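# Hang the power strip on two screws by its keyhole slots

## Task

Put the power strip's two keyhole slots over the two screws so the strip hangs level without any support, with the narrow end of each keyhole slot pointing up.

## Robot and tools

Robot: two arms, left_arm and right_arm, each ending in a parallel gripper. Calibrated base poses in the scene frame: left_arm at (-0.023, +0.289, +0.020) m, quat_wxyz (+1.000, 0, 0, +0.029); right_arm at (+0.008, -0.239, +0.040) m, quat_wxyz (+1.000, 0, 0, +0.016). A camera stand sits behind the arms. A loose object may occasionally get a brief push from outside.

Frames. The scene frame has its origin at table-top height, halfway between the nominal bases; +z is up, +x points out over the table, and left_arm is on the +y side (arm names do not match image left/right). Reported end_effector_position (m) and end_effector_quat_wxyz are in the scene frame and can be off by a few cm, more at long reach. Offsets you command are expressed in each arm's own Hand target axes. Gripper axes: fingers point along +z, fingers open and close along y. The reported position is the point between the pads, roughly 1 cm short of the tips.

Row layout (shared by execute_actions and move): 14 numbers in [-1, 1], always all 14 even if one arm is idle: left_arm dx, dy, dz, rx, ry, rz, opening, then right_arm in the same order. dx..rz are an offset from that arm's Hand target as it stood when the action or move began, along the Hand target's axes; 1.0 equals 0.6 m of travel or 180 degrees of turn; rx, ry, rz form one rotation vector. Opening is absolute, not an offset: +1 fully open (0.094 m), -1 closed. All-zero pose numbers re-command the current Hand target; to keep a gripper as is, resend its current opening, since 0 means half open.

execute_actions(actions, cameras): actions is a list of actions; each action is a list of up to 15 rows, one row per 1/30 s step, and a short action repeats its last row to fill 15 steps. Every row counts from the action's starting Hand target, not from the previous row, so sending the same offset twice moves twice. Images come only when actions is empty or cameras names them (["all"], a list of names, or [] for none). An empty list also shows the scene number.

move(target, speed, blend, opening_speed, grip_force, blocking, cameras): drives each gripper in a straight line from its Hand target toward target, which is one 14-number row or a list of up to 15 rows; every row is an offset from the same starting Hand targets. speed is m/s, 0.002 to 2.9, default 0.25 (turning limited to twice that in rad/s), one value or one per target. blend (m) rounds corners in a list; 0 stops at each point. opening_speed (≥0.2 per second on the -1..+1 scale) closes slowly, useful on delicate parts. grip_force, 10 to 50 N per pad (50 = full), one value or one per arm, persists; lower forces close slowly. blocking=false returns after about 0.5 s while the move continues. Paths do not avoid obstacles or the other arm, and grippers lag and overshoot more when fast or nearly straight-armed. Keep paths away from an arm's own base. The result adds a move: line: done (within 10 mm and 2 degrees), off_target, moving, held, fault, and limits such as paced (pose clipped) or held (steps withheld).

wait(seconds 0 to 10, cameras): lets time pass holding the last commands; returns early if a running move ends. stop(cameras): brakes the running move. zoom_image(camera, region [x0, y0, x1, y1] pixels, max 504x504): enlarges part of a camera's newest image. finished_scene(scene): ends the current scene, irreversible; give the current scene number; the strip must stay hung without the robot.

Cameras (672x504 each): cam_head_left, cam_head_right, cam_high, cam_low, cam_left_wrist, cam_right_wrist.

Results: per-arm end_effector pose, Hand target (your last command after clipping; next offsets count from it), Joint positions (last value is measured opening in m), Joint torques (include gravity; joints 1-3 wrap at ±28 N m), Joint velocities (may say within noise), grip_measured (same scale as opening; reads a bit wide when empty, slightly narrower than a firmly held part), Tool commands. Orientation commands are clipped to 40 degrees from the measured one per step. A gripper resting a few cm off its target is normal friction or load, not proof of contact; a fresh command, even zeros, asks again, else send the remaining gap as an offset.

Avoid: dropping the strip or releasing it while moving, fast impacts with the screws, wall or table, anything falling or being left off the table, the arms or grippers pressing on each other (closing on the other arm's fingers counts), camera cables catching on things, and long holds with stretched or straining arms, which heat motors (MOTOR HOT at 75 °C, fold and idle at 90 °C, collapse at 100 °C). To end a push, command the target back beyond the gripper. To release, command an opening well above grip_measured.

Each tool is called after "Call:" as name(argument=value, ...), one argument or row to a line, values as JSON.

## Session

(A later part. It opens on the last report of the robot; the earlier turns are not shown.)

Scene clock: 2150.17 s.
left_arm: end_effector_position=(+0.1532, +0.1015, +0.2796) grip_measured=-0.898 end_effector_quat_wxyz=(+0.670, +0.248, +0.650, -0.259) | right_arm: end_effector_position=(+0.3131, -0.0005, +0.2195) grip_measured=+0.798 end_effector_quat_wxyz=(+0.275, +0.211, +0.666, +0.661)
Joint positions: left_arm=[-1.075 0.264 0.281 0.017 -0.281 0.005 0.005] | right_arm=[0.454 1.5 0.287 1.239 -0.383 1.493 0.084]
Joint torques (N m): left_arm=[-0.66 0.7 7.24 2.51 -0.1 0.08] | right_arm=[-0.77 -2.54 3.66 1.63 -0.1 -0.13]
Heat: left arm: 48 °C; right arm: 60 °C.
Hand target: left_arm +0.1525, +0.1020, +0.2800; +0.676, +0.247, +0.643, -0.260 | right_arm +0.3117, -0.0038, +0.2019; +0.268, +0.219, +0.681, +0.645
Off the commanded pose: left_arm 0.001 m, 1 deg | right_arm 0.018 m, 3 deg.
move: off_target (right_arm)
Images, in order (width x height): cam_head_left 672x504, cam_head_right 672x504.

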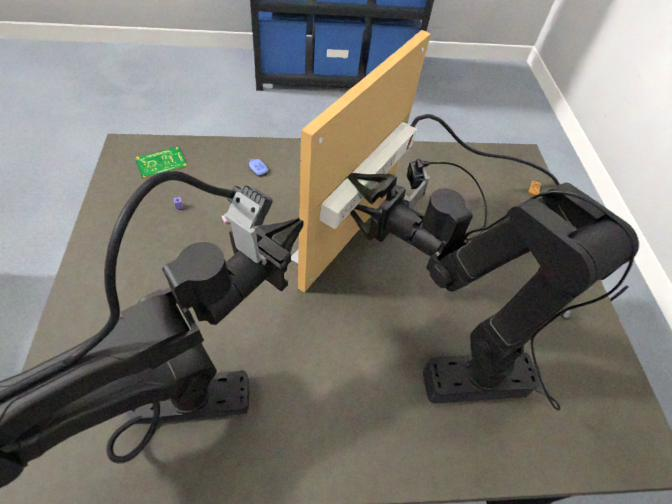

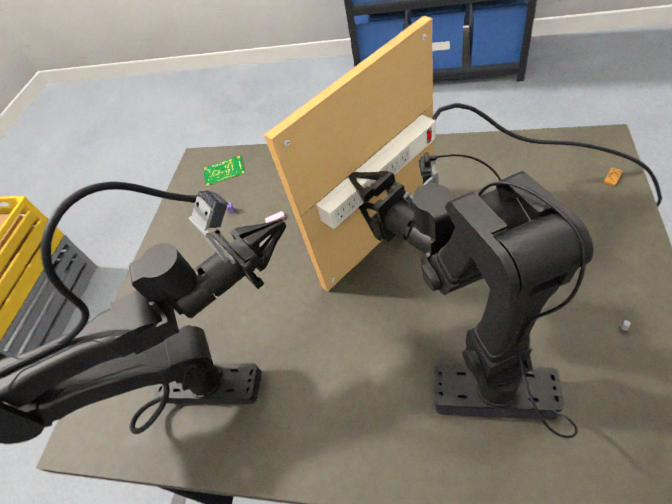

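Call:
move(
  target=[0,0,0,0,0,0,-0.9,0,0.04,0.0,-0.006,0,0,0.8],
  speed=0.04,
  cameras=["cam_head_right","cam_right_wrist"],
)

Call:
zoom_image(
  camera="cam_head_right",
  region=[310, 100, 460, 240],
)

Scene clock: 2157.40 s.
left_arm: end_effector_position=(+0.1532, +0.1015, +0.2796) grip_measured=-0.898 end_effector_quat_wxyz=(+0.670, +0.248, +0.650, -0.259) | right_arm: end_effector_position=(+0.3092, -0.0025, +0.2195) grip_measured=+0.798 end_effector_quat_wxyz=(+0.266, +0.220, +0.676, +0.651)
Joint positions: left_arm=[-1.075 0.264 0.281 0.017 -0.281 0.005 0.005] | right_arm=[0.454 1.426 0.287 1.129 -0.383 1.493 0.084]
Joint torques (N m): left_arm=[-0.66 0.73 7.25 2.51 -0.1 0.08] | right_arm=[-0.1 -5.52 6.41 1.54 -0.03 -0.07]
Heat: left arm: 48 °C; right arm: 59 °C.
Hand target: left_arm +0.1525, +0.1020, +0.2800; +0.676, +0.247, +0.643, -0.260 | right_arm +0.3106, -0.0021, +0.2256; +0.270, +0.216, +0.675, +0.652
Off the commanded pose: left_arm 0.001 m, 1 deg | right_arm 0.006 m, 1 deg.
move: done
Images, in order (width x height): cam_head_right 672x504, cam_right_wrist 672x504.

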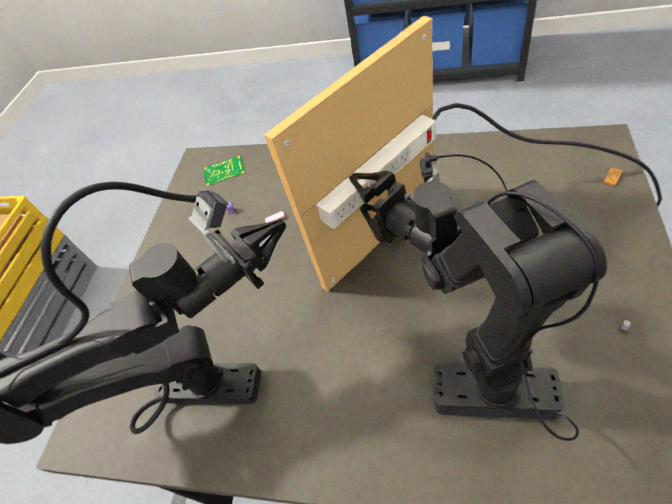

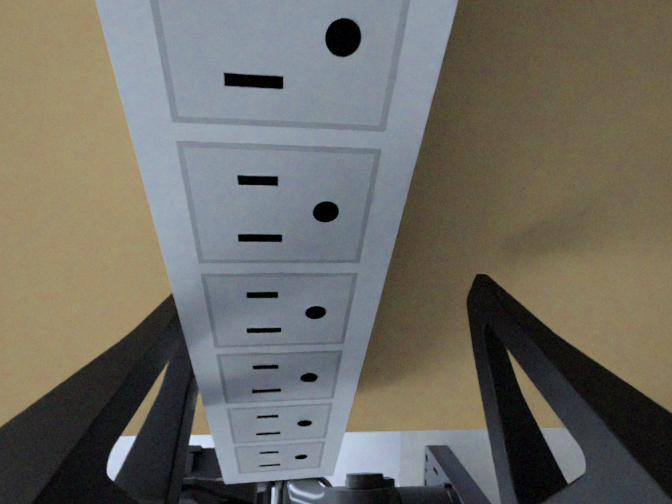

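Scaled by 3.360.

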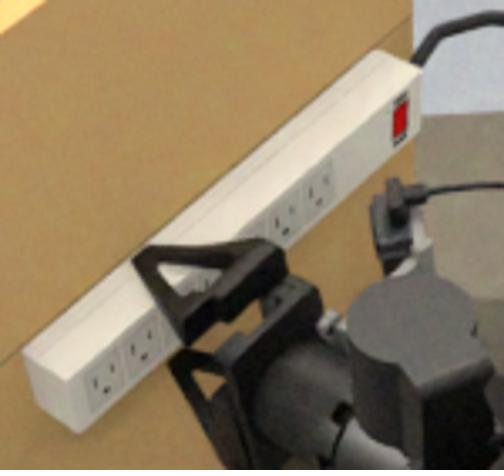

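Call:
move(
  target=[0,0,0,0,0,0,-0.9,0,0.035,0.0,0.0,0,0,0.8],
  speed=0.05,
  cameras=["cam_head_right","cam_right_wrist"],
)

Call:
zoom_image(
  camera="cam_head_right",
  region=[310, 100, 460, 240],
)

Scene clock: 2160.77 s.
left_arm: end_effector_position=(+0.1532, +0.1015, +0.2796) grip_measured=-0.898 end_effector_quat_wxyz=(+0.670, +0.248, +0.650, -0.259) | right_arm: end_effector_position=(+0.3067, -0.0039, +0.2277) grip_measured=+0.798 end_effector_quat_wxyz=(+0.256, +0.229, +0.687, +0.641)
Joint positions: left_arm=[-1.075 0.264 0.281 0.017 -0.281 0.005 0.005] | right_arm=[0.454 1.317 0.316 0.95 -0.382 1.493 0.084]
Joint torques (N m): left_arm=[-0.68 0.7 7.25 2.51 -0.1 0.08] | right_arm=[0.58 -5.23 8.16 1.81 0.06 -0.06]
Heat: left arm: 48 °C; right arm: 60 °C.
Hand target: left_arm +0.1525, +0.1020, +0.2800; +0.676, +0.247, +0.643, -0.260 | right_arm +0.3093, -0.0008, +0.2467; +0.270, +0.216, +0.675, +0.652
Off the commanded pose: left_arm 0.001 m, 1 deg | right_arm 0.019 m, 3 deg.
move: off_target (right_arm)
Images, in order (width x height): cam_head_right 672x504, cam_right_wrist 672x504.

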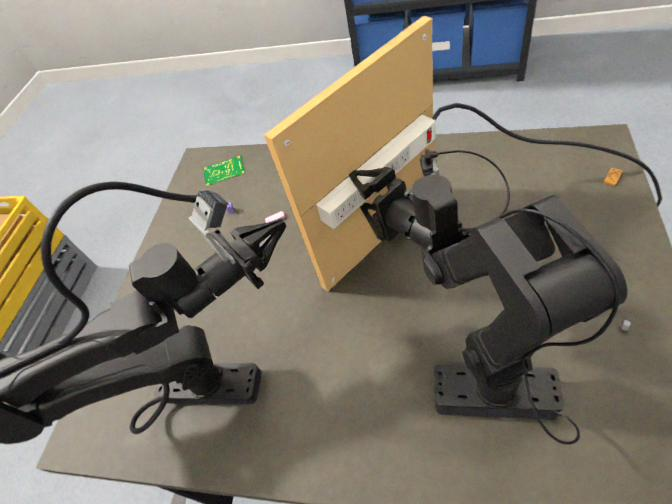

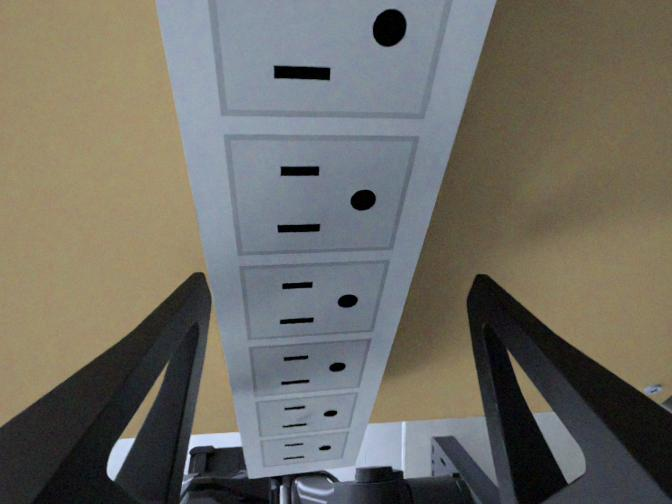

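Scaled by 3.360.

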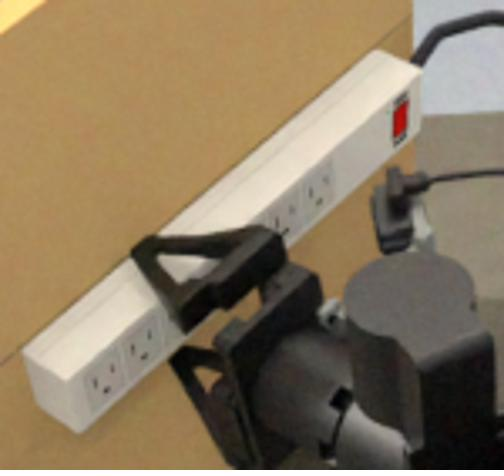

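Call:
move(
  target=[0,0,0,0,0,0,-0.9,0,0.015,0.0,-0.01,0,0,0.8],
  speed=0.05,
  cameras=["cam_right_wrist","cam_head_right"],
)

Call:
zoom_image(
  camera="cam_head_right",
  region=[310, 100, 460, 240],
)

Scene clock: 2165.60 s.
left_arm: end_effector_position=(+0.1532, +0.1015, +0.2796) grip_measured=-0.898 end_effector_quat_wxyz=(+0.670, +0.248, +0.650, -0.259) | right_arm: end_effector_position=(+0.3068, -0.0038, +0.2300) grip_measured=+0.798 end_effector_quat_wxyz=(+0.256, +0.230, +0.683, +0.644)
Joint positions: left_arm=[-1.075 0.264 0.281 0.017 -0.281 0.005 0.005] | right_arm=[0.454 1.317 0.316 0.96 -0.382 1.502 0.084]
Joint torques (N m): left_arm=[-0.66 0.72 7.25 2.51 -0.1 0.08] | right_arm=[0.62 -5.7 8.31 1.86 0.04 -0.08]
Heat: left arm: 48 °C; right arm: 61 °C.
Hand target: left_arm +0.1525, +0.1020, +0.2800; +0.676, +0.247, +0.643, -0.260 | right_arm +0.3088, -0.0003, +0.2556; +0.273, +0.212, +0.665, +0.662
Off the commanded pose: left_arm 0.001 m, 1 deg | right_arm 0.026 m, 4 deg.
move: off_target (right_arm)
Images, in order (width x height): cam_head_right 672x504, cam_right_wrist 672x504.

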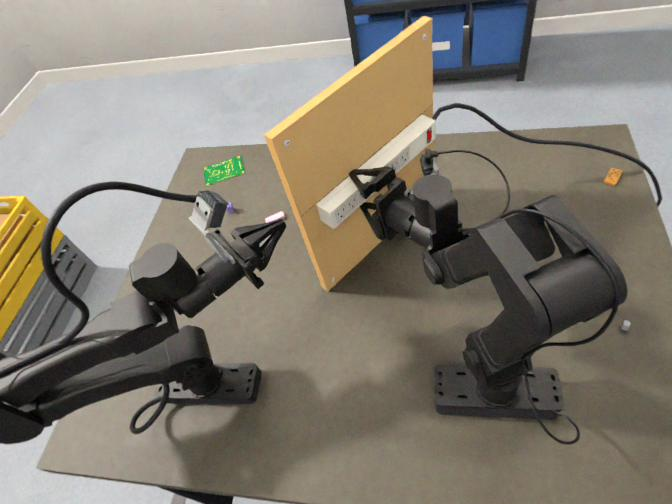

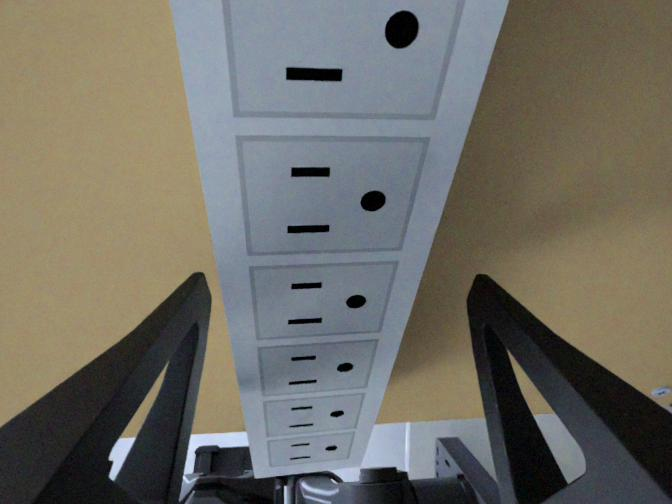

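Scaled by 3.360.

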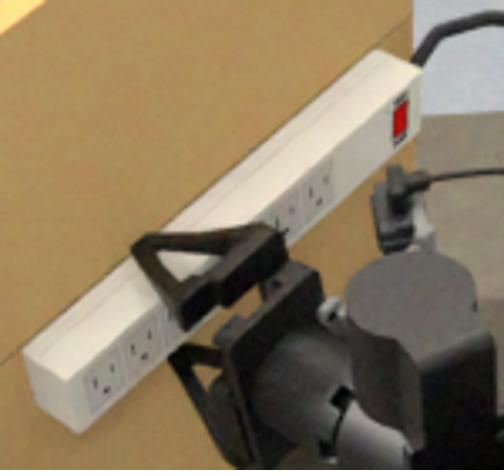

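Call:
move(
  target=[0,0,0,0,0,0,-0.9,0.0,0.004,-0.17,0,0,0,0.8],
  speed=0.08,
  cameras=["cam_head_right","cam_head_left","cam_left_wrist"],
)

Call:
zoom_image(
  camera="cam_head_right",
  region=[310, 100, 460, 240],
)

Call:
zoom_image(
  camera="cam_left_wrist",
  region=[280, 10, 430, 290],
)

Call:
zoom_image(
  camera="cam_head_left",
  region=[300, 100, 450, 240],
)

Scene clock: 2173.07 s.
left_arm: end_effector_position=(+0.1532, +0.1015, +0.2796) grip_measured=-0.898 end_effector_quat_wxyz=(+0.670, +0.248, +0.650, -0.259) | right_arm: end_effector_position=(+0.2447, -0.0769, +0.2570) grip_measured=+0.798 end_effector_quat_wxyz=(+0.269, +0.215, +0.664, +0.663)
Joint positions: left_arm=[-1.075 0.264 0.281 0.017 -0.281 0.005 0.005] | right_arm=[0.157 0.647 0.137 0.543 -0.683 1.519 0.084]
Joint torques (N m): left_arm=[-0.66 0.7 7.24 2.51 -0.1 0.08] | right_arm=[-0.59 -0.85 6.43 1.7 -0.11 -0.09]
Heat: left arm: 48 °C; right arm: 62 °C.
Hand target: left_arm +0.1525, +0.1020, +0.2800; +0.676, +0.247, +0.643, -0.260 | right_arm +0.2430, -0.0783, +0.2553; +0.273, +0.212, +0.665, +0.662
Off the commanded pose: left_arm 0.001 m, 1 deg | right_arm 0.003 m, 1 deg.
move: done
Images, in order (width x height): cam_head_left 672x504, cam_head_right 672x504, cam_left_wrist 672x504.

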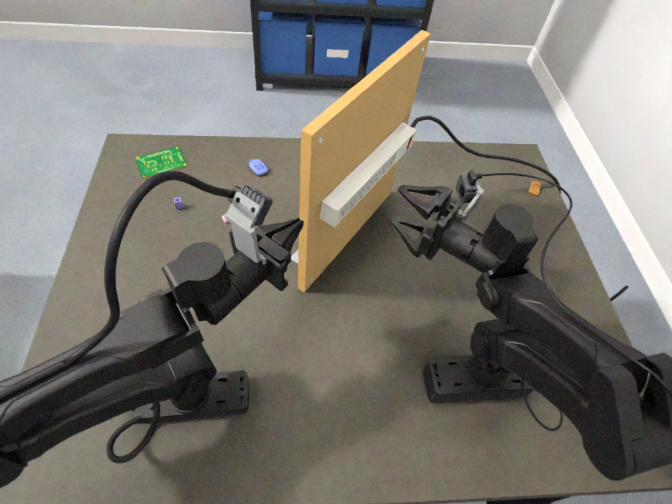

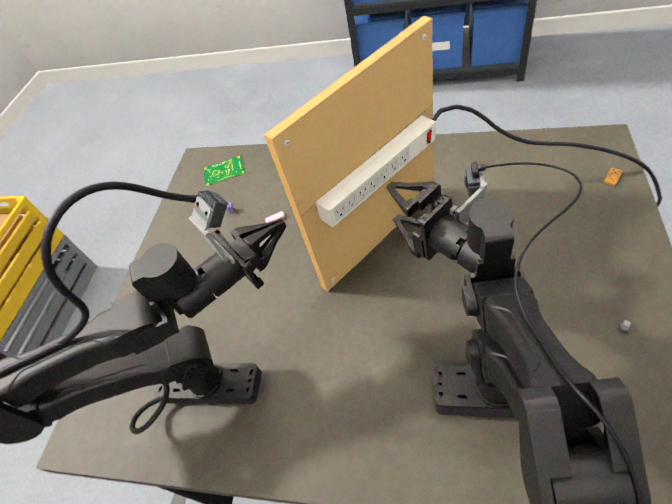

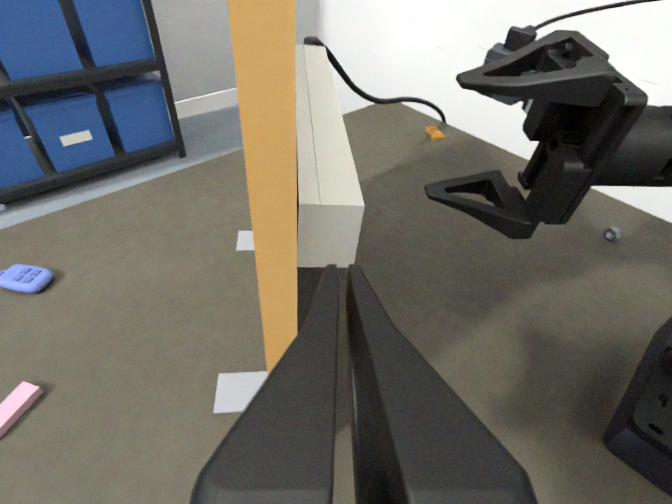

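Scaled by 3.360.

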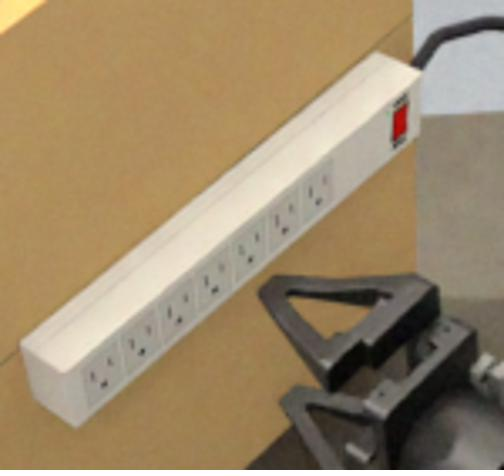

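Scaled by 1.800.

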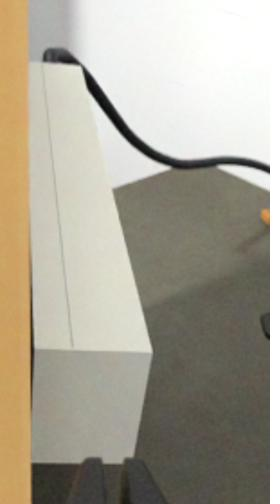

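Scaled by 3.360.

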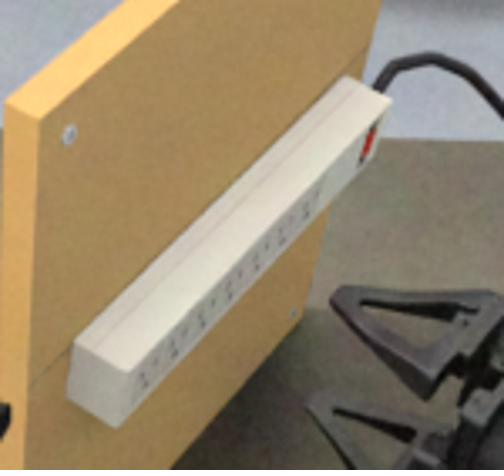

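Call:
execute_actions(
  actions=[],
  cameras=["cam_high","cam_head_right"],
)

Call:
zoom_image(
  camera="cam_high",
  region=[40, 180, 340, 480],
)

Call:
zoom_image(
  camera="cam_head_right",
  region=[400, 60, 672, 260],
)

Scene clock: 2187.93 s.
left_arm: end_effector_position=(+0.1532, +0.1015, +0.2796) grip_measured=-0.898 end_effector_quat_wxyz=(+0.670, +0.248, +0.650, -0.259) | right_arm: end_effector_position=(+0.2447, -0.0768, +0.2569) grip_measured=+0.798 end_effector_quat_wxyz=(+0.269, +0.215, +0.664, +0.663)
Joint positions: left_arm=[-1.075 0.264 0.281 0.017 -0.281 0.005 0.005] | right_arm=[0.157 0.647 0.137 0.543 -0.683 1.519 0.084]
Joint velocities: within noise
Joint torques (N m): left_arm=[-0.66 0.7 7.24 2.51 -0.1 0.08] | right_arm=[-0.54 -0.8 6.45 1.65 -0.08 -0.1]
Heat: left arm: 48 °C; right arm: 60 °C.
Hand target: left_arm +0.1525, +0.1020, +0.2800; +0.676, +0.247, +0.643, -0.260 | right_arm +0.2429, -0.0783, +0.2553; +0.273, +0.212, +0.665, +0.662
Tool commands: left_gripper/opening=-0.9 right_gripper/opening=+0.8
Off the commanded pose: left_arm 0.001 m, 1 deg | right_arm 0.003 m, 1 deg.
Images, in order (width x height): cam_head_right 672x504, cam_high 672x504.

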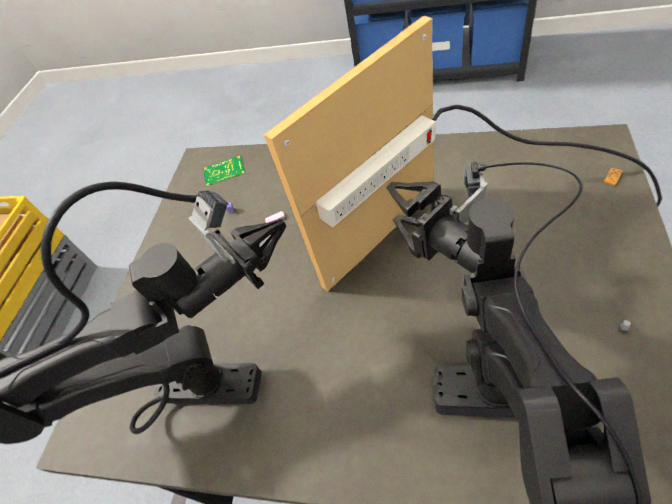

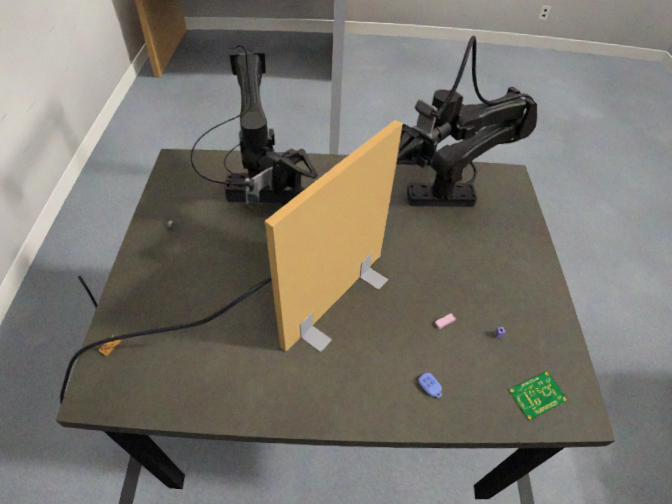

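Scaled by 1.680.

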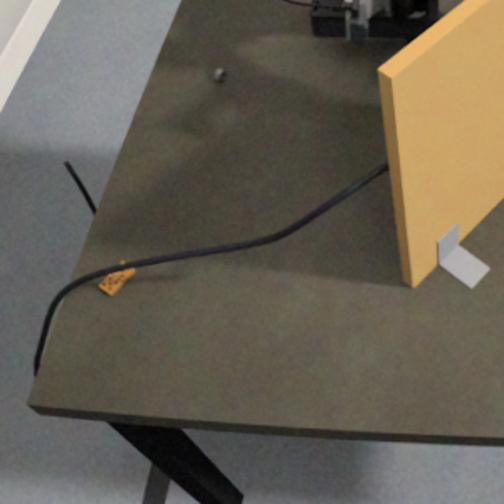

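Scaled by 1.853.

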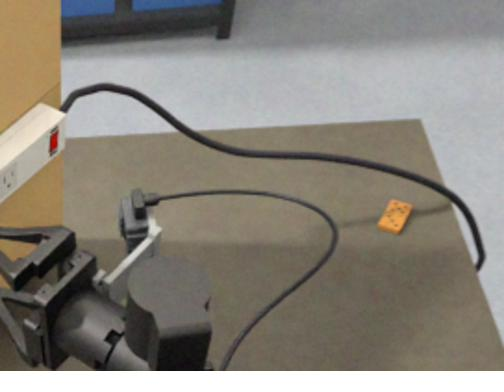

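Call:
move(
  target=[0,0,0,0,0,0,-0.9,0.022,0.075,0.0,0.0,0,0,-0.95],
  speed=0.12,
)

Call:
move(
  target=[0,0,0,0,0,0,-0.9,0.0,0.0,0.15,0.0,0,0,-0.95],
  speed=0.08,
  cameras=["cam_head_right","cam_left_wrist"],
)

Scene clock: 2209.53 s.
left_arm: end_effector_position=(+0.1532, +0.1015, +0.2796) grip_measured=-0.898 end_effector_quat_wxyz=(+0.670, +0.248, +0.650, -0.259) | right_arm: end_effector_position=(+0.2307, -0.0687, +0.2818) grip_measured=-0.948 end_effector_quat_wxyz=(+0.257, +0.228, +0.672, +0.656)
Joint positions: left_arm=[-1.075 0.264 0.281 0.017 -0.281 0.005 0.005] | right_arm=[0.254 0.501 0.255 0.239 -0.585 1.519 0.002]
Joint torques (N m): left_arm=[-0.66 0.7 7.25 2.51 -0.1 0.08] | right_arm=[0.54 0.01 9.88 1.69 0.06 -0.12]
Heat: left arm: 48 °C; right arm: 60 °C.
Hand target: left_arm +0.1525, +0.1020, +0.2800; +0.676, +0.247, +0.643, -0.260 | right_arm +0.2293, -0.0683, +0.2990; +0.273, +0.212, +0.665, +0.662
Off the commanded pose: left_arm 0.001 m, 1 deg | right_arm 0.017 m, 3 deg.
move: off_target (right_arm)

Scene clock: 2211.40 s.
left_arm: end_effector_position=(+0.1532, +0.1015, +0.2796) grip_measured=-0.898 end_effector_quat_wxyz=(+0.670, +0.248, +0.650, -0.259) | right_arm: end_effector_position=(+0.2833, -0.0035, +0.2838) grip_measured=-0.948 end_effector_quat_wxyz=(+0.259, +0.226, +0.675, +0.653)
Joint positions: left_arm=[-1.075 0.264 0.281 0.017 -0.281 0.005 0.005] | right_arm=[0.513 1.026 0.391 0.622 -0.326 1.512 0.002]
Joint torques (N m): left_arm=[-0.66 0.72 7.24 2.51 -0.1 0.08] | right_arm=[0.51 -1.32 9.88 1.93 0.06 -0.14]
Heat: left arm: 48 °C; right arm: 60 °C.
Hand target: left_arm +0.1525, +0.1020, +0.2800; +0.676, +0.247, +0.643, -0.260 | right_arm +0.2872, +0.0006, +0.3015; +0.273, +0.212, +0.665, +0.662
Off the commanded pose: left_arm 0.001 m, 1 deg | right_arm 0.018 m, 3 deg.
move: off_target (right_arm)
Images, in order (width x height): cam_head_right 672x504, cam_left_wrist 672x504.

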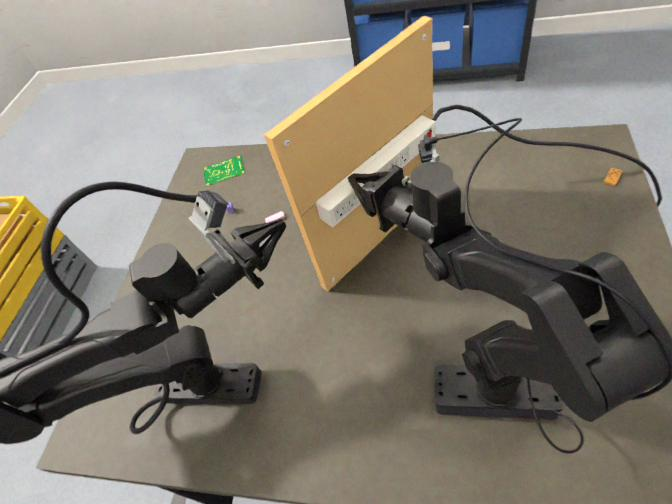

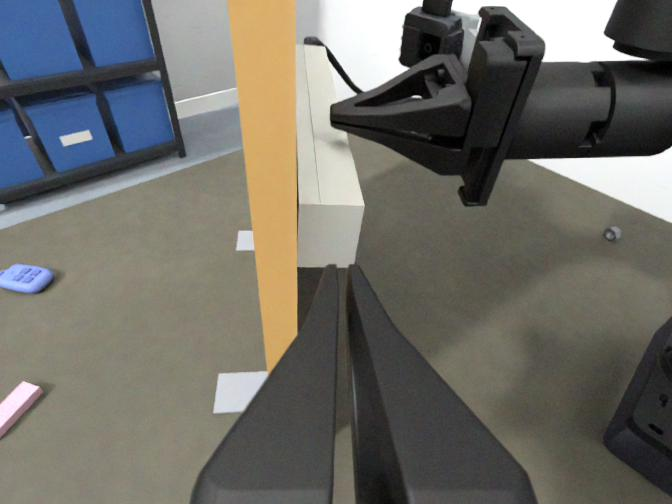

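Call:
move(
  target=[0,0,0,0,0,0,-0.9,0,0,0.02,0,0,0,-0.95],
  speed=0.03,
  cameras=["cam_head_right","cam_left_wrist"],
)

Call:
zoom_image(
  camera="cam_head_right",
  region=[310, 100, 460, 240],
)

Scene clock: 2223.37 s.
left_arm: end_effector_position=(+0.1532, +0.1015, +0.2796) grip_measured=-0.898 end_effector_quat_wxyz=(+0.670, +0.248, +0.650, -0.259) | right_arm: end_effector_position=(+0.2908, +0.0053, +0.2847) grip_measured=-0.948 end_effector_quat_wxyz=(+0.259, +0.225, +0.675, +0.653)
Joint positions: left_arm=[-1.075 0.264 0.281 0.017 -0.281 0.005 0.005] | right_arm=[0.532 1.088 0.421 0.655 -0.308 1.512 0.002]
Joint torques (N m): left_arm=[-0.66 0.7 7.25 2.51 -0.1 0.08] | right_arm=[0.58 -1.62 9.77 1.95 0.12 -0.15]
Heat: left arm: 48 °C; right arm: 61 °C.
Hand target: left_arm +0.1525, +0.1020, +0.2800; +0.676, +0.247, +0.643, -0.260 | right_arm +0.2949, +0.0097, +0.3017; +0.273, +0.212, +0.665, +0.662
Off the commanded pose: left_arm 0.001 m, 1 deg | right_arm 0.018 m, 3 deg.
move: off_target (right_arm)
Images, in order (width x height): cam_head_right 672x504, cam_left_wrist 672x504.

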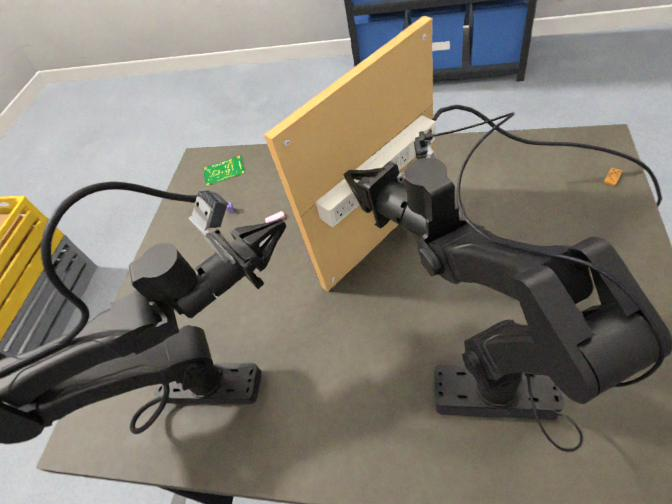

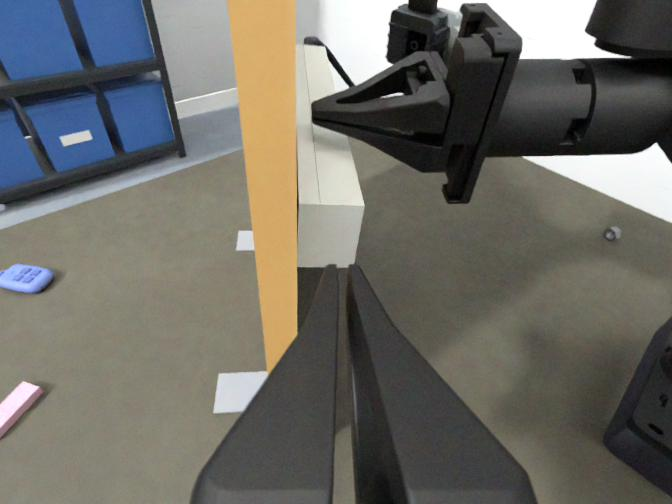

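Scaled by 3.360.

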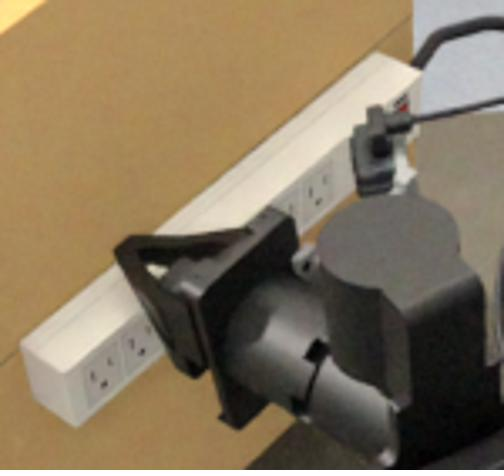

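Call:
move(
  target=[0,0,0,0,0,0,-0.9,0,-0.015,0,0,0,0,-0.95],
  speed=0.03,
  cameras=["cam_head_right","cam_left_wrist"],
)

Call:
zoom_image(
  camera="cam_left_wrist",
  region=[260, 40, 420, 220],
)

Scene clock: 2228.27 s.
left_arm: end_effector_position=(+0.1532, +0.1015, +0.2796) grip_measured=-0.898 end_effector_quat_wxyz=(+0.670, +0.248, +0.650, -0.259) | right_arm: end_effector_position=(+0.2939, +0.0072, +0.2877) grip_measured=-0.948 end_effector_quat_wxyz=(+0.265, +0.220, +0.667, +0.660)
Joint positions: left_arm=[-1.075 0.264 0.281 0.017 -0.281 0.005 0.005] | right_arm=[0.532 1.117 0.421 0.708 -0.307 1.512 0.002]
Joint torques (N m): left_arm=[-0.66 0.7 7.25 2.51 -0.1 0.08] | right_arm=[0.29 -1.76 7.76 1.95 0.05 -0.12]
Heat: left arm: 48 °C; right arm: 62 °C.
Hand target: left_arm +0.1525, +0.1020, +0.2800; +0.676, +0.247, +0.643, -0.260 | right_arm +0.2957, +0.0094, +0.2928; +0.273, +0.212, +0.665, +0.662
Off the commanded pose: left_arm 0.001 m, 1 deg | right_arm 0.006 m, 1 deg.
move: done
Images, in order (width x height): cam_head_right 672x504, cam_left_wrist 672x504.

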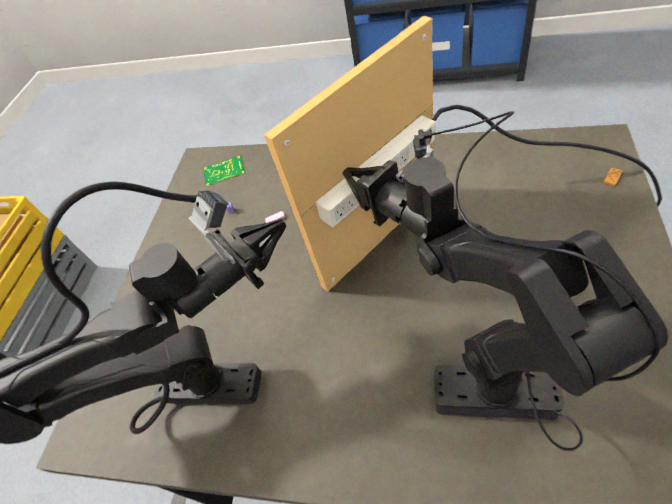

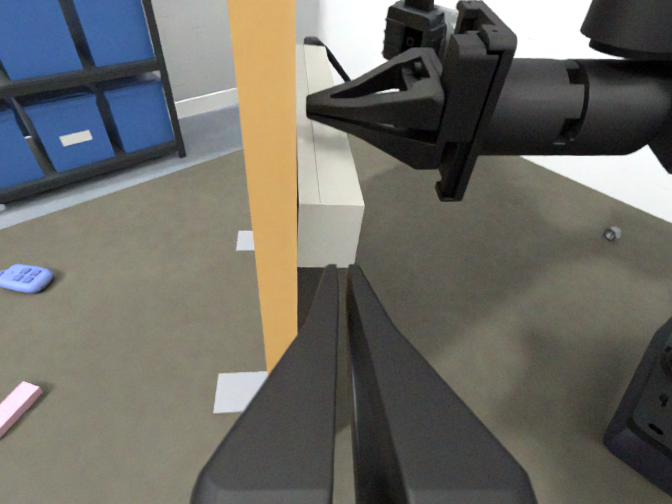

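Scaled by 2.800.

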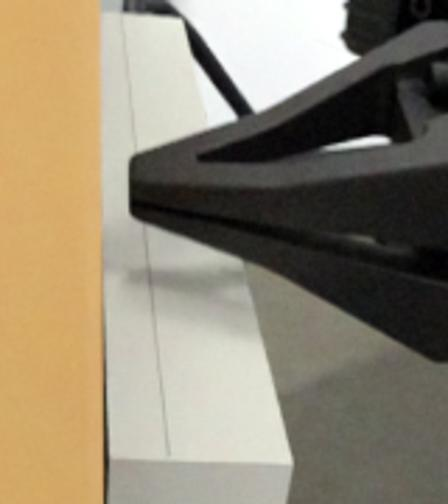

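Call:
move(
  target=[0,0,0,0,0,0,-0.9,0,-0.025,0,0,0,0,-0.95],
  speed=0.03,
  cameras=["cam_head_right","cam_left_wrist"],
)

Call:
zoom_image(
  camera="cam_left_wrist",
  region=[260, 40, 420, 220],
)

Scene clock: 2231.57 s.
left_arm: end_effector_position=(+0.1532, +0.1015, +0.2796) grip_measured=-0.898 end_effector_quat_wxyz=(+0.670, +0.248, +0.650, -0.259) | right_arm: end_effector_position=(+0.2973, +0.0094, +0.2849) grip_measured=-0.948 end_effector_quat_wxyz=(+0.271, +0.215, +0.660, +0.667)
Joint positions: left_arm=[-1.075 0.264 0.281 0.017 -0.281 0.005 0.005] | right_arm=[0.532 1.166 0.406 0.798 -0.307 1.511 0.002]
Joint torques (N m): left_arm=[-0.66 0.7 7.25 2.51 -0.11 0.08] | right_arm=[-0.09 -1.94 5.68 1.96 -0.02 -0.13]
Heat: left arm: 48 °C; right arm: 62 °C.
Hand target: left_arm +0.1525, +0.1020, +0.2800; +0.676, +0.247, +0.643, -0.260 | right_arm +0.2969, +0.0089, +0.2778; +0.273, +0.212, +0.665, +0.662
Off the commanded pose: left_arm 0.001 m, 1 deg | right_arm 0.007 m, 1 deg.
move: done
Images, in order (width x height): cam_head_right 672x504, cam_left_wrist 672x504.

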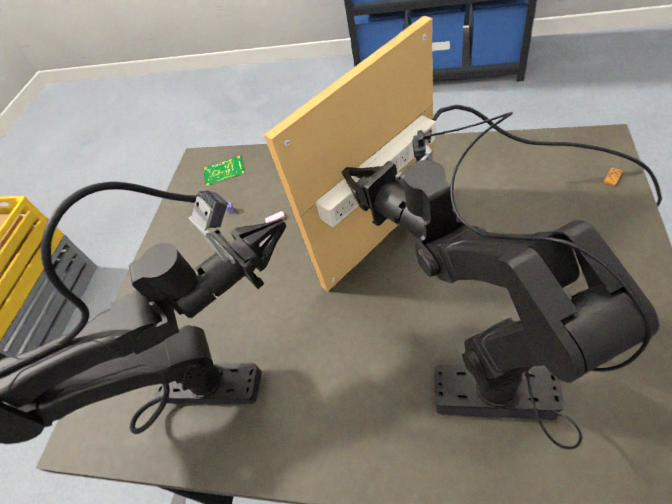

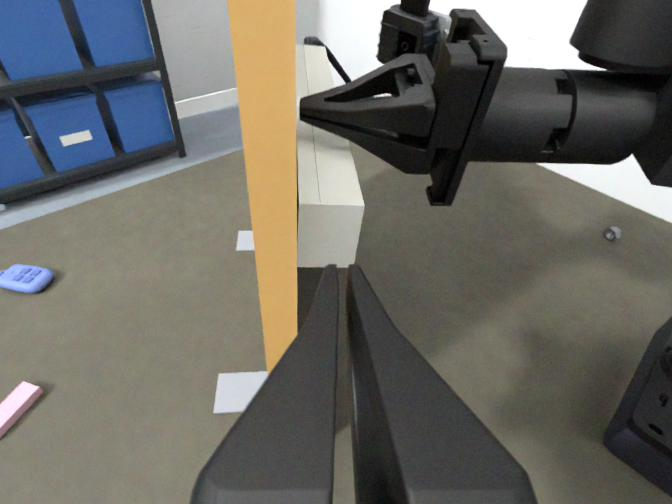

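Scaled by 2.800.

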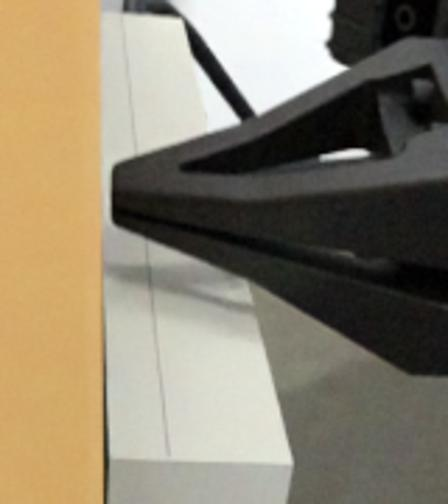

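Call:
move(
  target=[0,0,0,0,0,0,-0.9,0,-0.013,-0.013,0,0,0,-0.95],
  speed=0.03,
  cameras=["cam_head_right","cam_left_wrist"],
)

Call:
zoom_image(
  camera="cam_left_wrist",
  region=[260, 40, 420, 220],
)

Scene clock: 2235.17 s.
left_arm: end_effector_position=(+0.1532, +0.1015, +0.2796) grip_measured=-0.898 end_effector_quat_wxyz=(+0.670, +0.248, +0.650, -0.259) | right_arm: end_effector_position=(+0.2935, +0.0053, +0.2757) grip_measured=-0.948 end_effector_quat_wxyz=(+0.270, +0.215, +0.661, +0.667)
Joint positions: left_arm=[-1.075 0.264 0.281 0.017 -0.281 0.005 0.005] | right_arm=[0.524 1.166 0.365 0.837 -0.316 1.511 0.002]
Joint torques (N m): left_arm=[-0.65 0.7 7.25 2.51 -0.1 0.08] | right_arm=[-0.59 -2.74 5.3 1.86 -0.09 -0.12]
Heat: left arm: 48 °C; right arm: 62 °C.
Hand target: left_arm +0.1525, +0.1020, +0.2800; +0.676, +0.247, +0.643, -0.260 | right_arm +0.2925, +0.0028, +0.2698; +0.273, +0.212, +0.665, +0.662
Off the commanded pose: left_arm 0.001 m, 1 deg | right_arm 0.007 m, 1 deg.
move: done
Images, in order (width x height): cam_head_right 672x504, cam_left_wrist 672x504.

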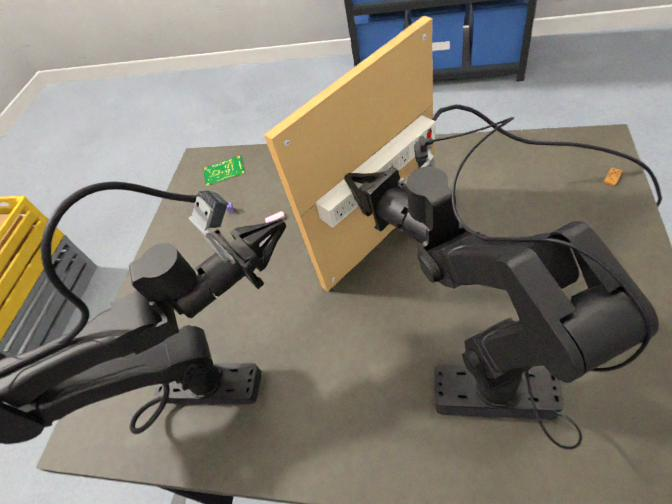

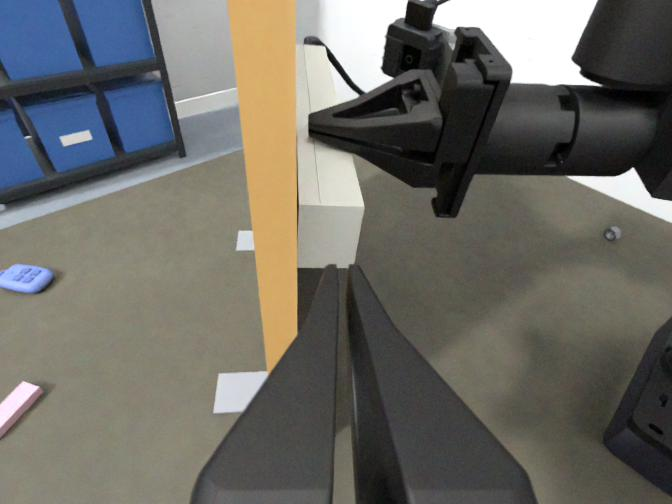

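Scaled by 2.800.

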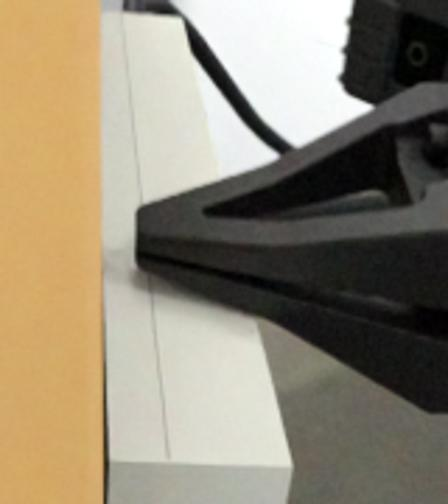

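Call:
move(
  target=[0,0,0,0,0,0,-0.9,0,-0.01,0,0,0,0,-0.95],
  speed=0.02,
  cameras=["cam_head_right","cam_left_wrist"],
)

Call:
zoom_image(
  camera="cam_left_wrist",
  region=[260, 40, 420, 220],
)

Call:
zoom_image(
  camera="cam_head_right",
  region=[310, 100, 460, 240],
)

Scene clock: 2240.50 s.
left_arm: end_effector_position=(+0.1532, +0.1015, +0.2796) grip_measured=-0.898 end_effector_quat_wxyz=(+0.670, +0.248, +0.650, -0.259) | right_arm: end_effector_position=(+0.2920, +0.0051, +0.2754) grip_measured=-0.948 end_effector_quat_wxyz=(+0.273, +0.210, +0.656, +0.672)
Joint positions: left_arm=[-1.075 0.264 0.281 0.017 -0.281 0.005 0.005] | right_arm=[0.524 1.176 0.349 0.882 -0.32 1.511 0.002]
Joint torques (N m): left_arm=[-0.66 0.7 7.24 2.51 -0.1 0.08] | right_arm=[-0.84 -1.72 5.27 1.82 -0.08 -0.13]
Heat: left arm: 48 °C; right arm: 61 °C.
Hand target: left_arm +0.1525, +0.1020, +0.2800; +0.676, +0.247, +0.643, -0.260 | right_arm +0.2930, +0.0025, +0.2639; +0.273, +0.212, +0.665, +0.662
Off the commanded pose: left_arm 0.001 m, 1 deg | right_arm 0.012 m, 2 deg.
move: off_target (right_arm)
Images, in order (width x height): cam_head_right 672x504, cam_left_wrist 672x504.

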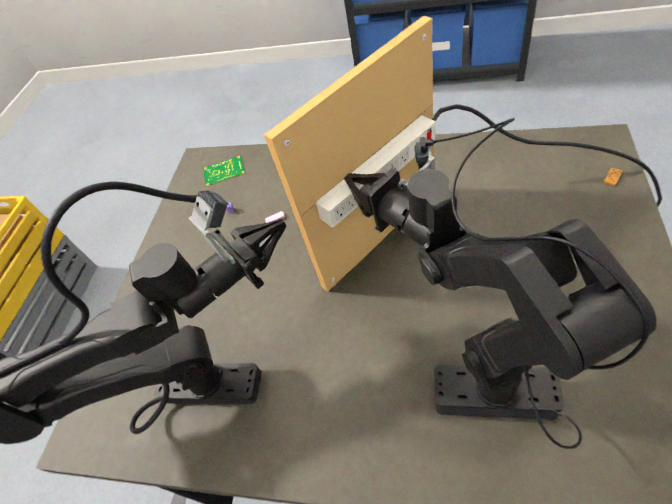

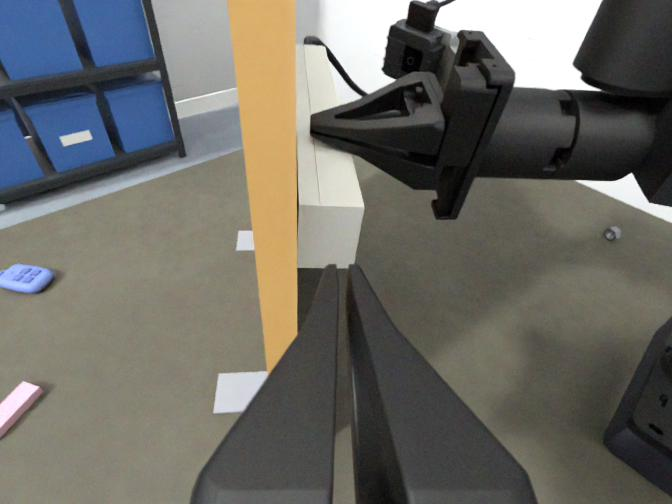

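Scaled by 2.800.

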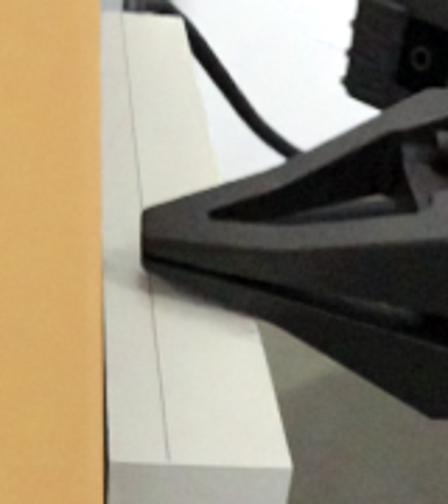

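Scaled by 3.360.

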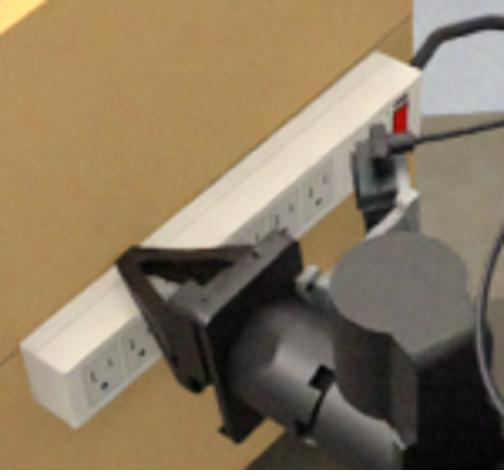

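Call:
move(
  target=[0,0,0,0,0,0,-0.9,0,-0.01,0,0,0,0,-0.95],
  speed=0.02,
  cameras=["cam_head_right"],
)

Call:
zoom_image(
  camera="cam_head_right",
  region=[310, 100, 460, 240],
)

Scene clock: 2243.27 s.
left_arm: end_effector_position=(+0.1532, +0.1015, +0.2796) grip_measured=-0.898 end_effector_quat_wxyz=(+0.670, +0.248, +0.650, -0.259) | right_arm: end_effector_position=(+0.2924, +0.0050, +0.2717) grip_measured=-0.948 end_effector_quat_wxyz=(+0.274, +0.207, +0.654, +0.674)
Joint positions: left_arm=[-1.075 0.264 0.281 0.017 -0.281 0.005 0.005] | right_arm=[0.52 1.202 0.335 0.93 -0.326 1.511 0.002]
Joint torques (N m): left_arm=[-0.65 0.7 7.25 2.51 -0.11 0.08] | right_arm=[-0.68 -1.68 5.18 1.74 -0.05 -0.11]
Heat: left arm: 48 °C; right arm: 60 °C.
Hand target: left_arm +0.1525, +0.1020, +0.2800; +0.676, +0.247, +0.643, -0.260 | right_arm +0.2934, +0.0024, +0.2579; +0.273, +0.212, +0.665, +0.662
Off the commanded pose: left_arm 0.001 m, 1 deg | right_arm 0.014 m, 2 deg.
move: off_target (right_arm)
Images, in order (width x height): cam_head_right 672x504.

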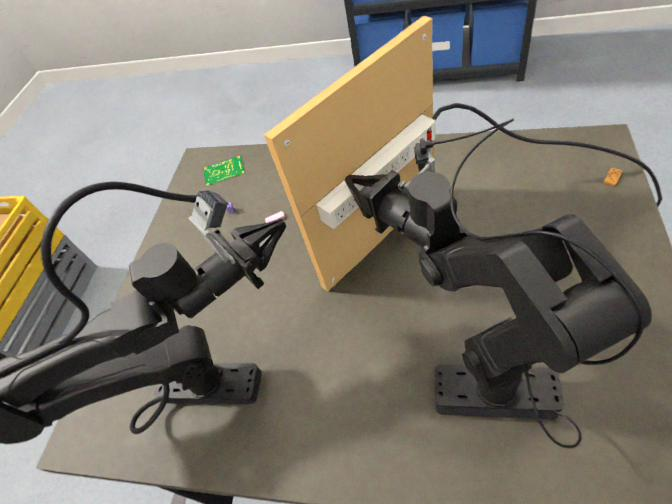

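Scaled by 3.360.

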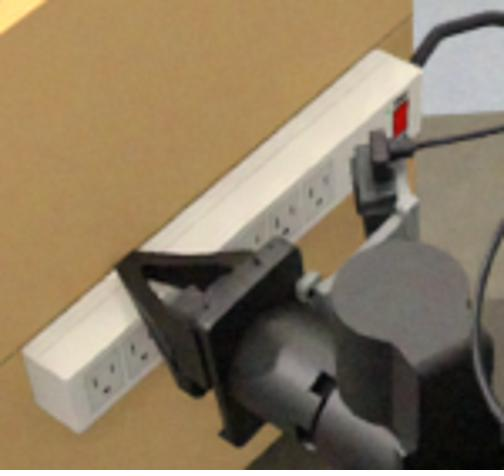

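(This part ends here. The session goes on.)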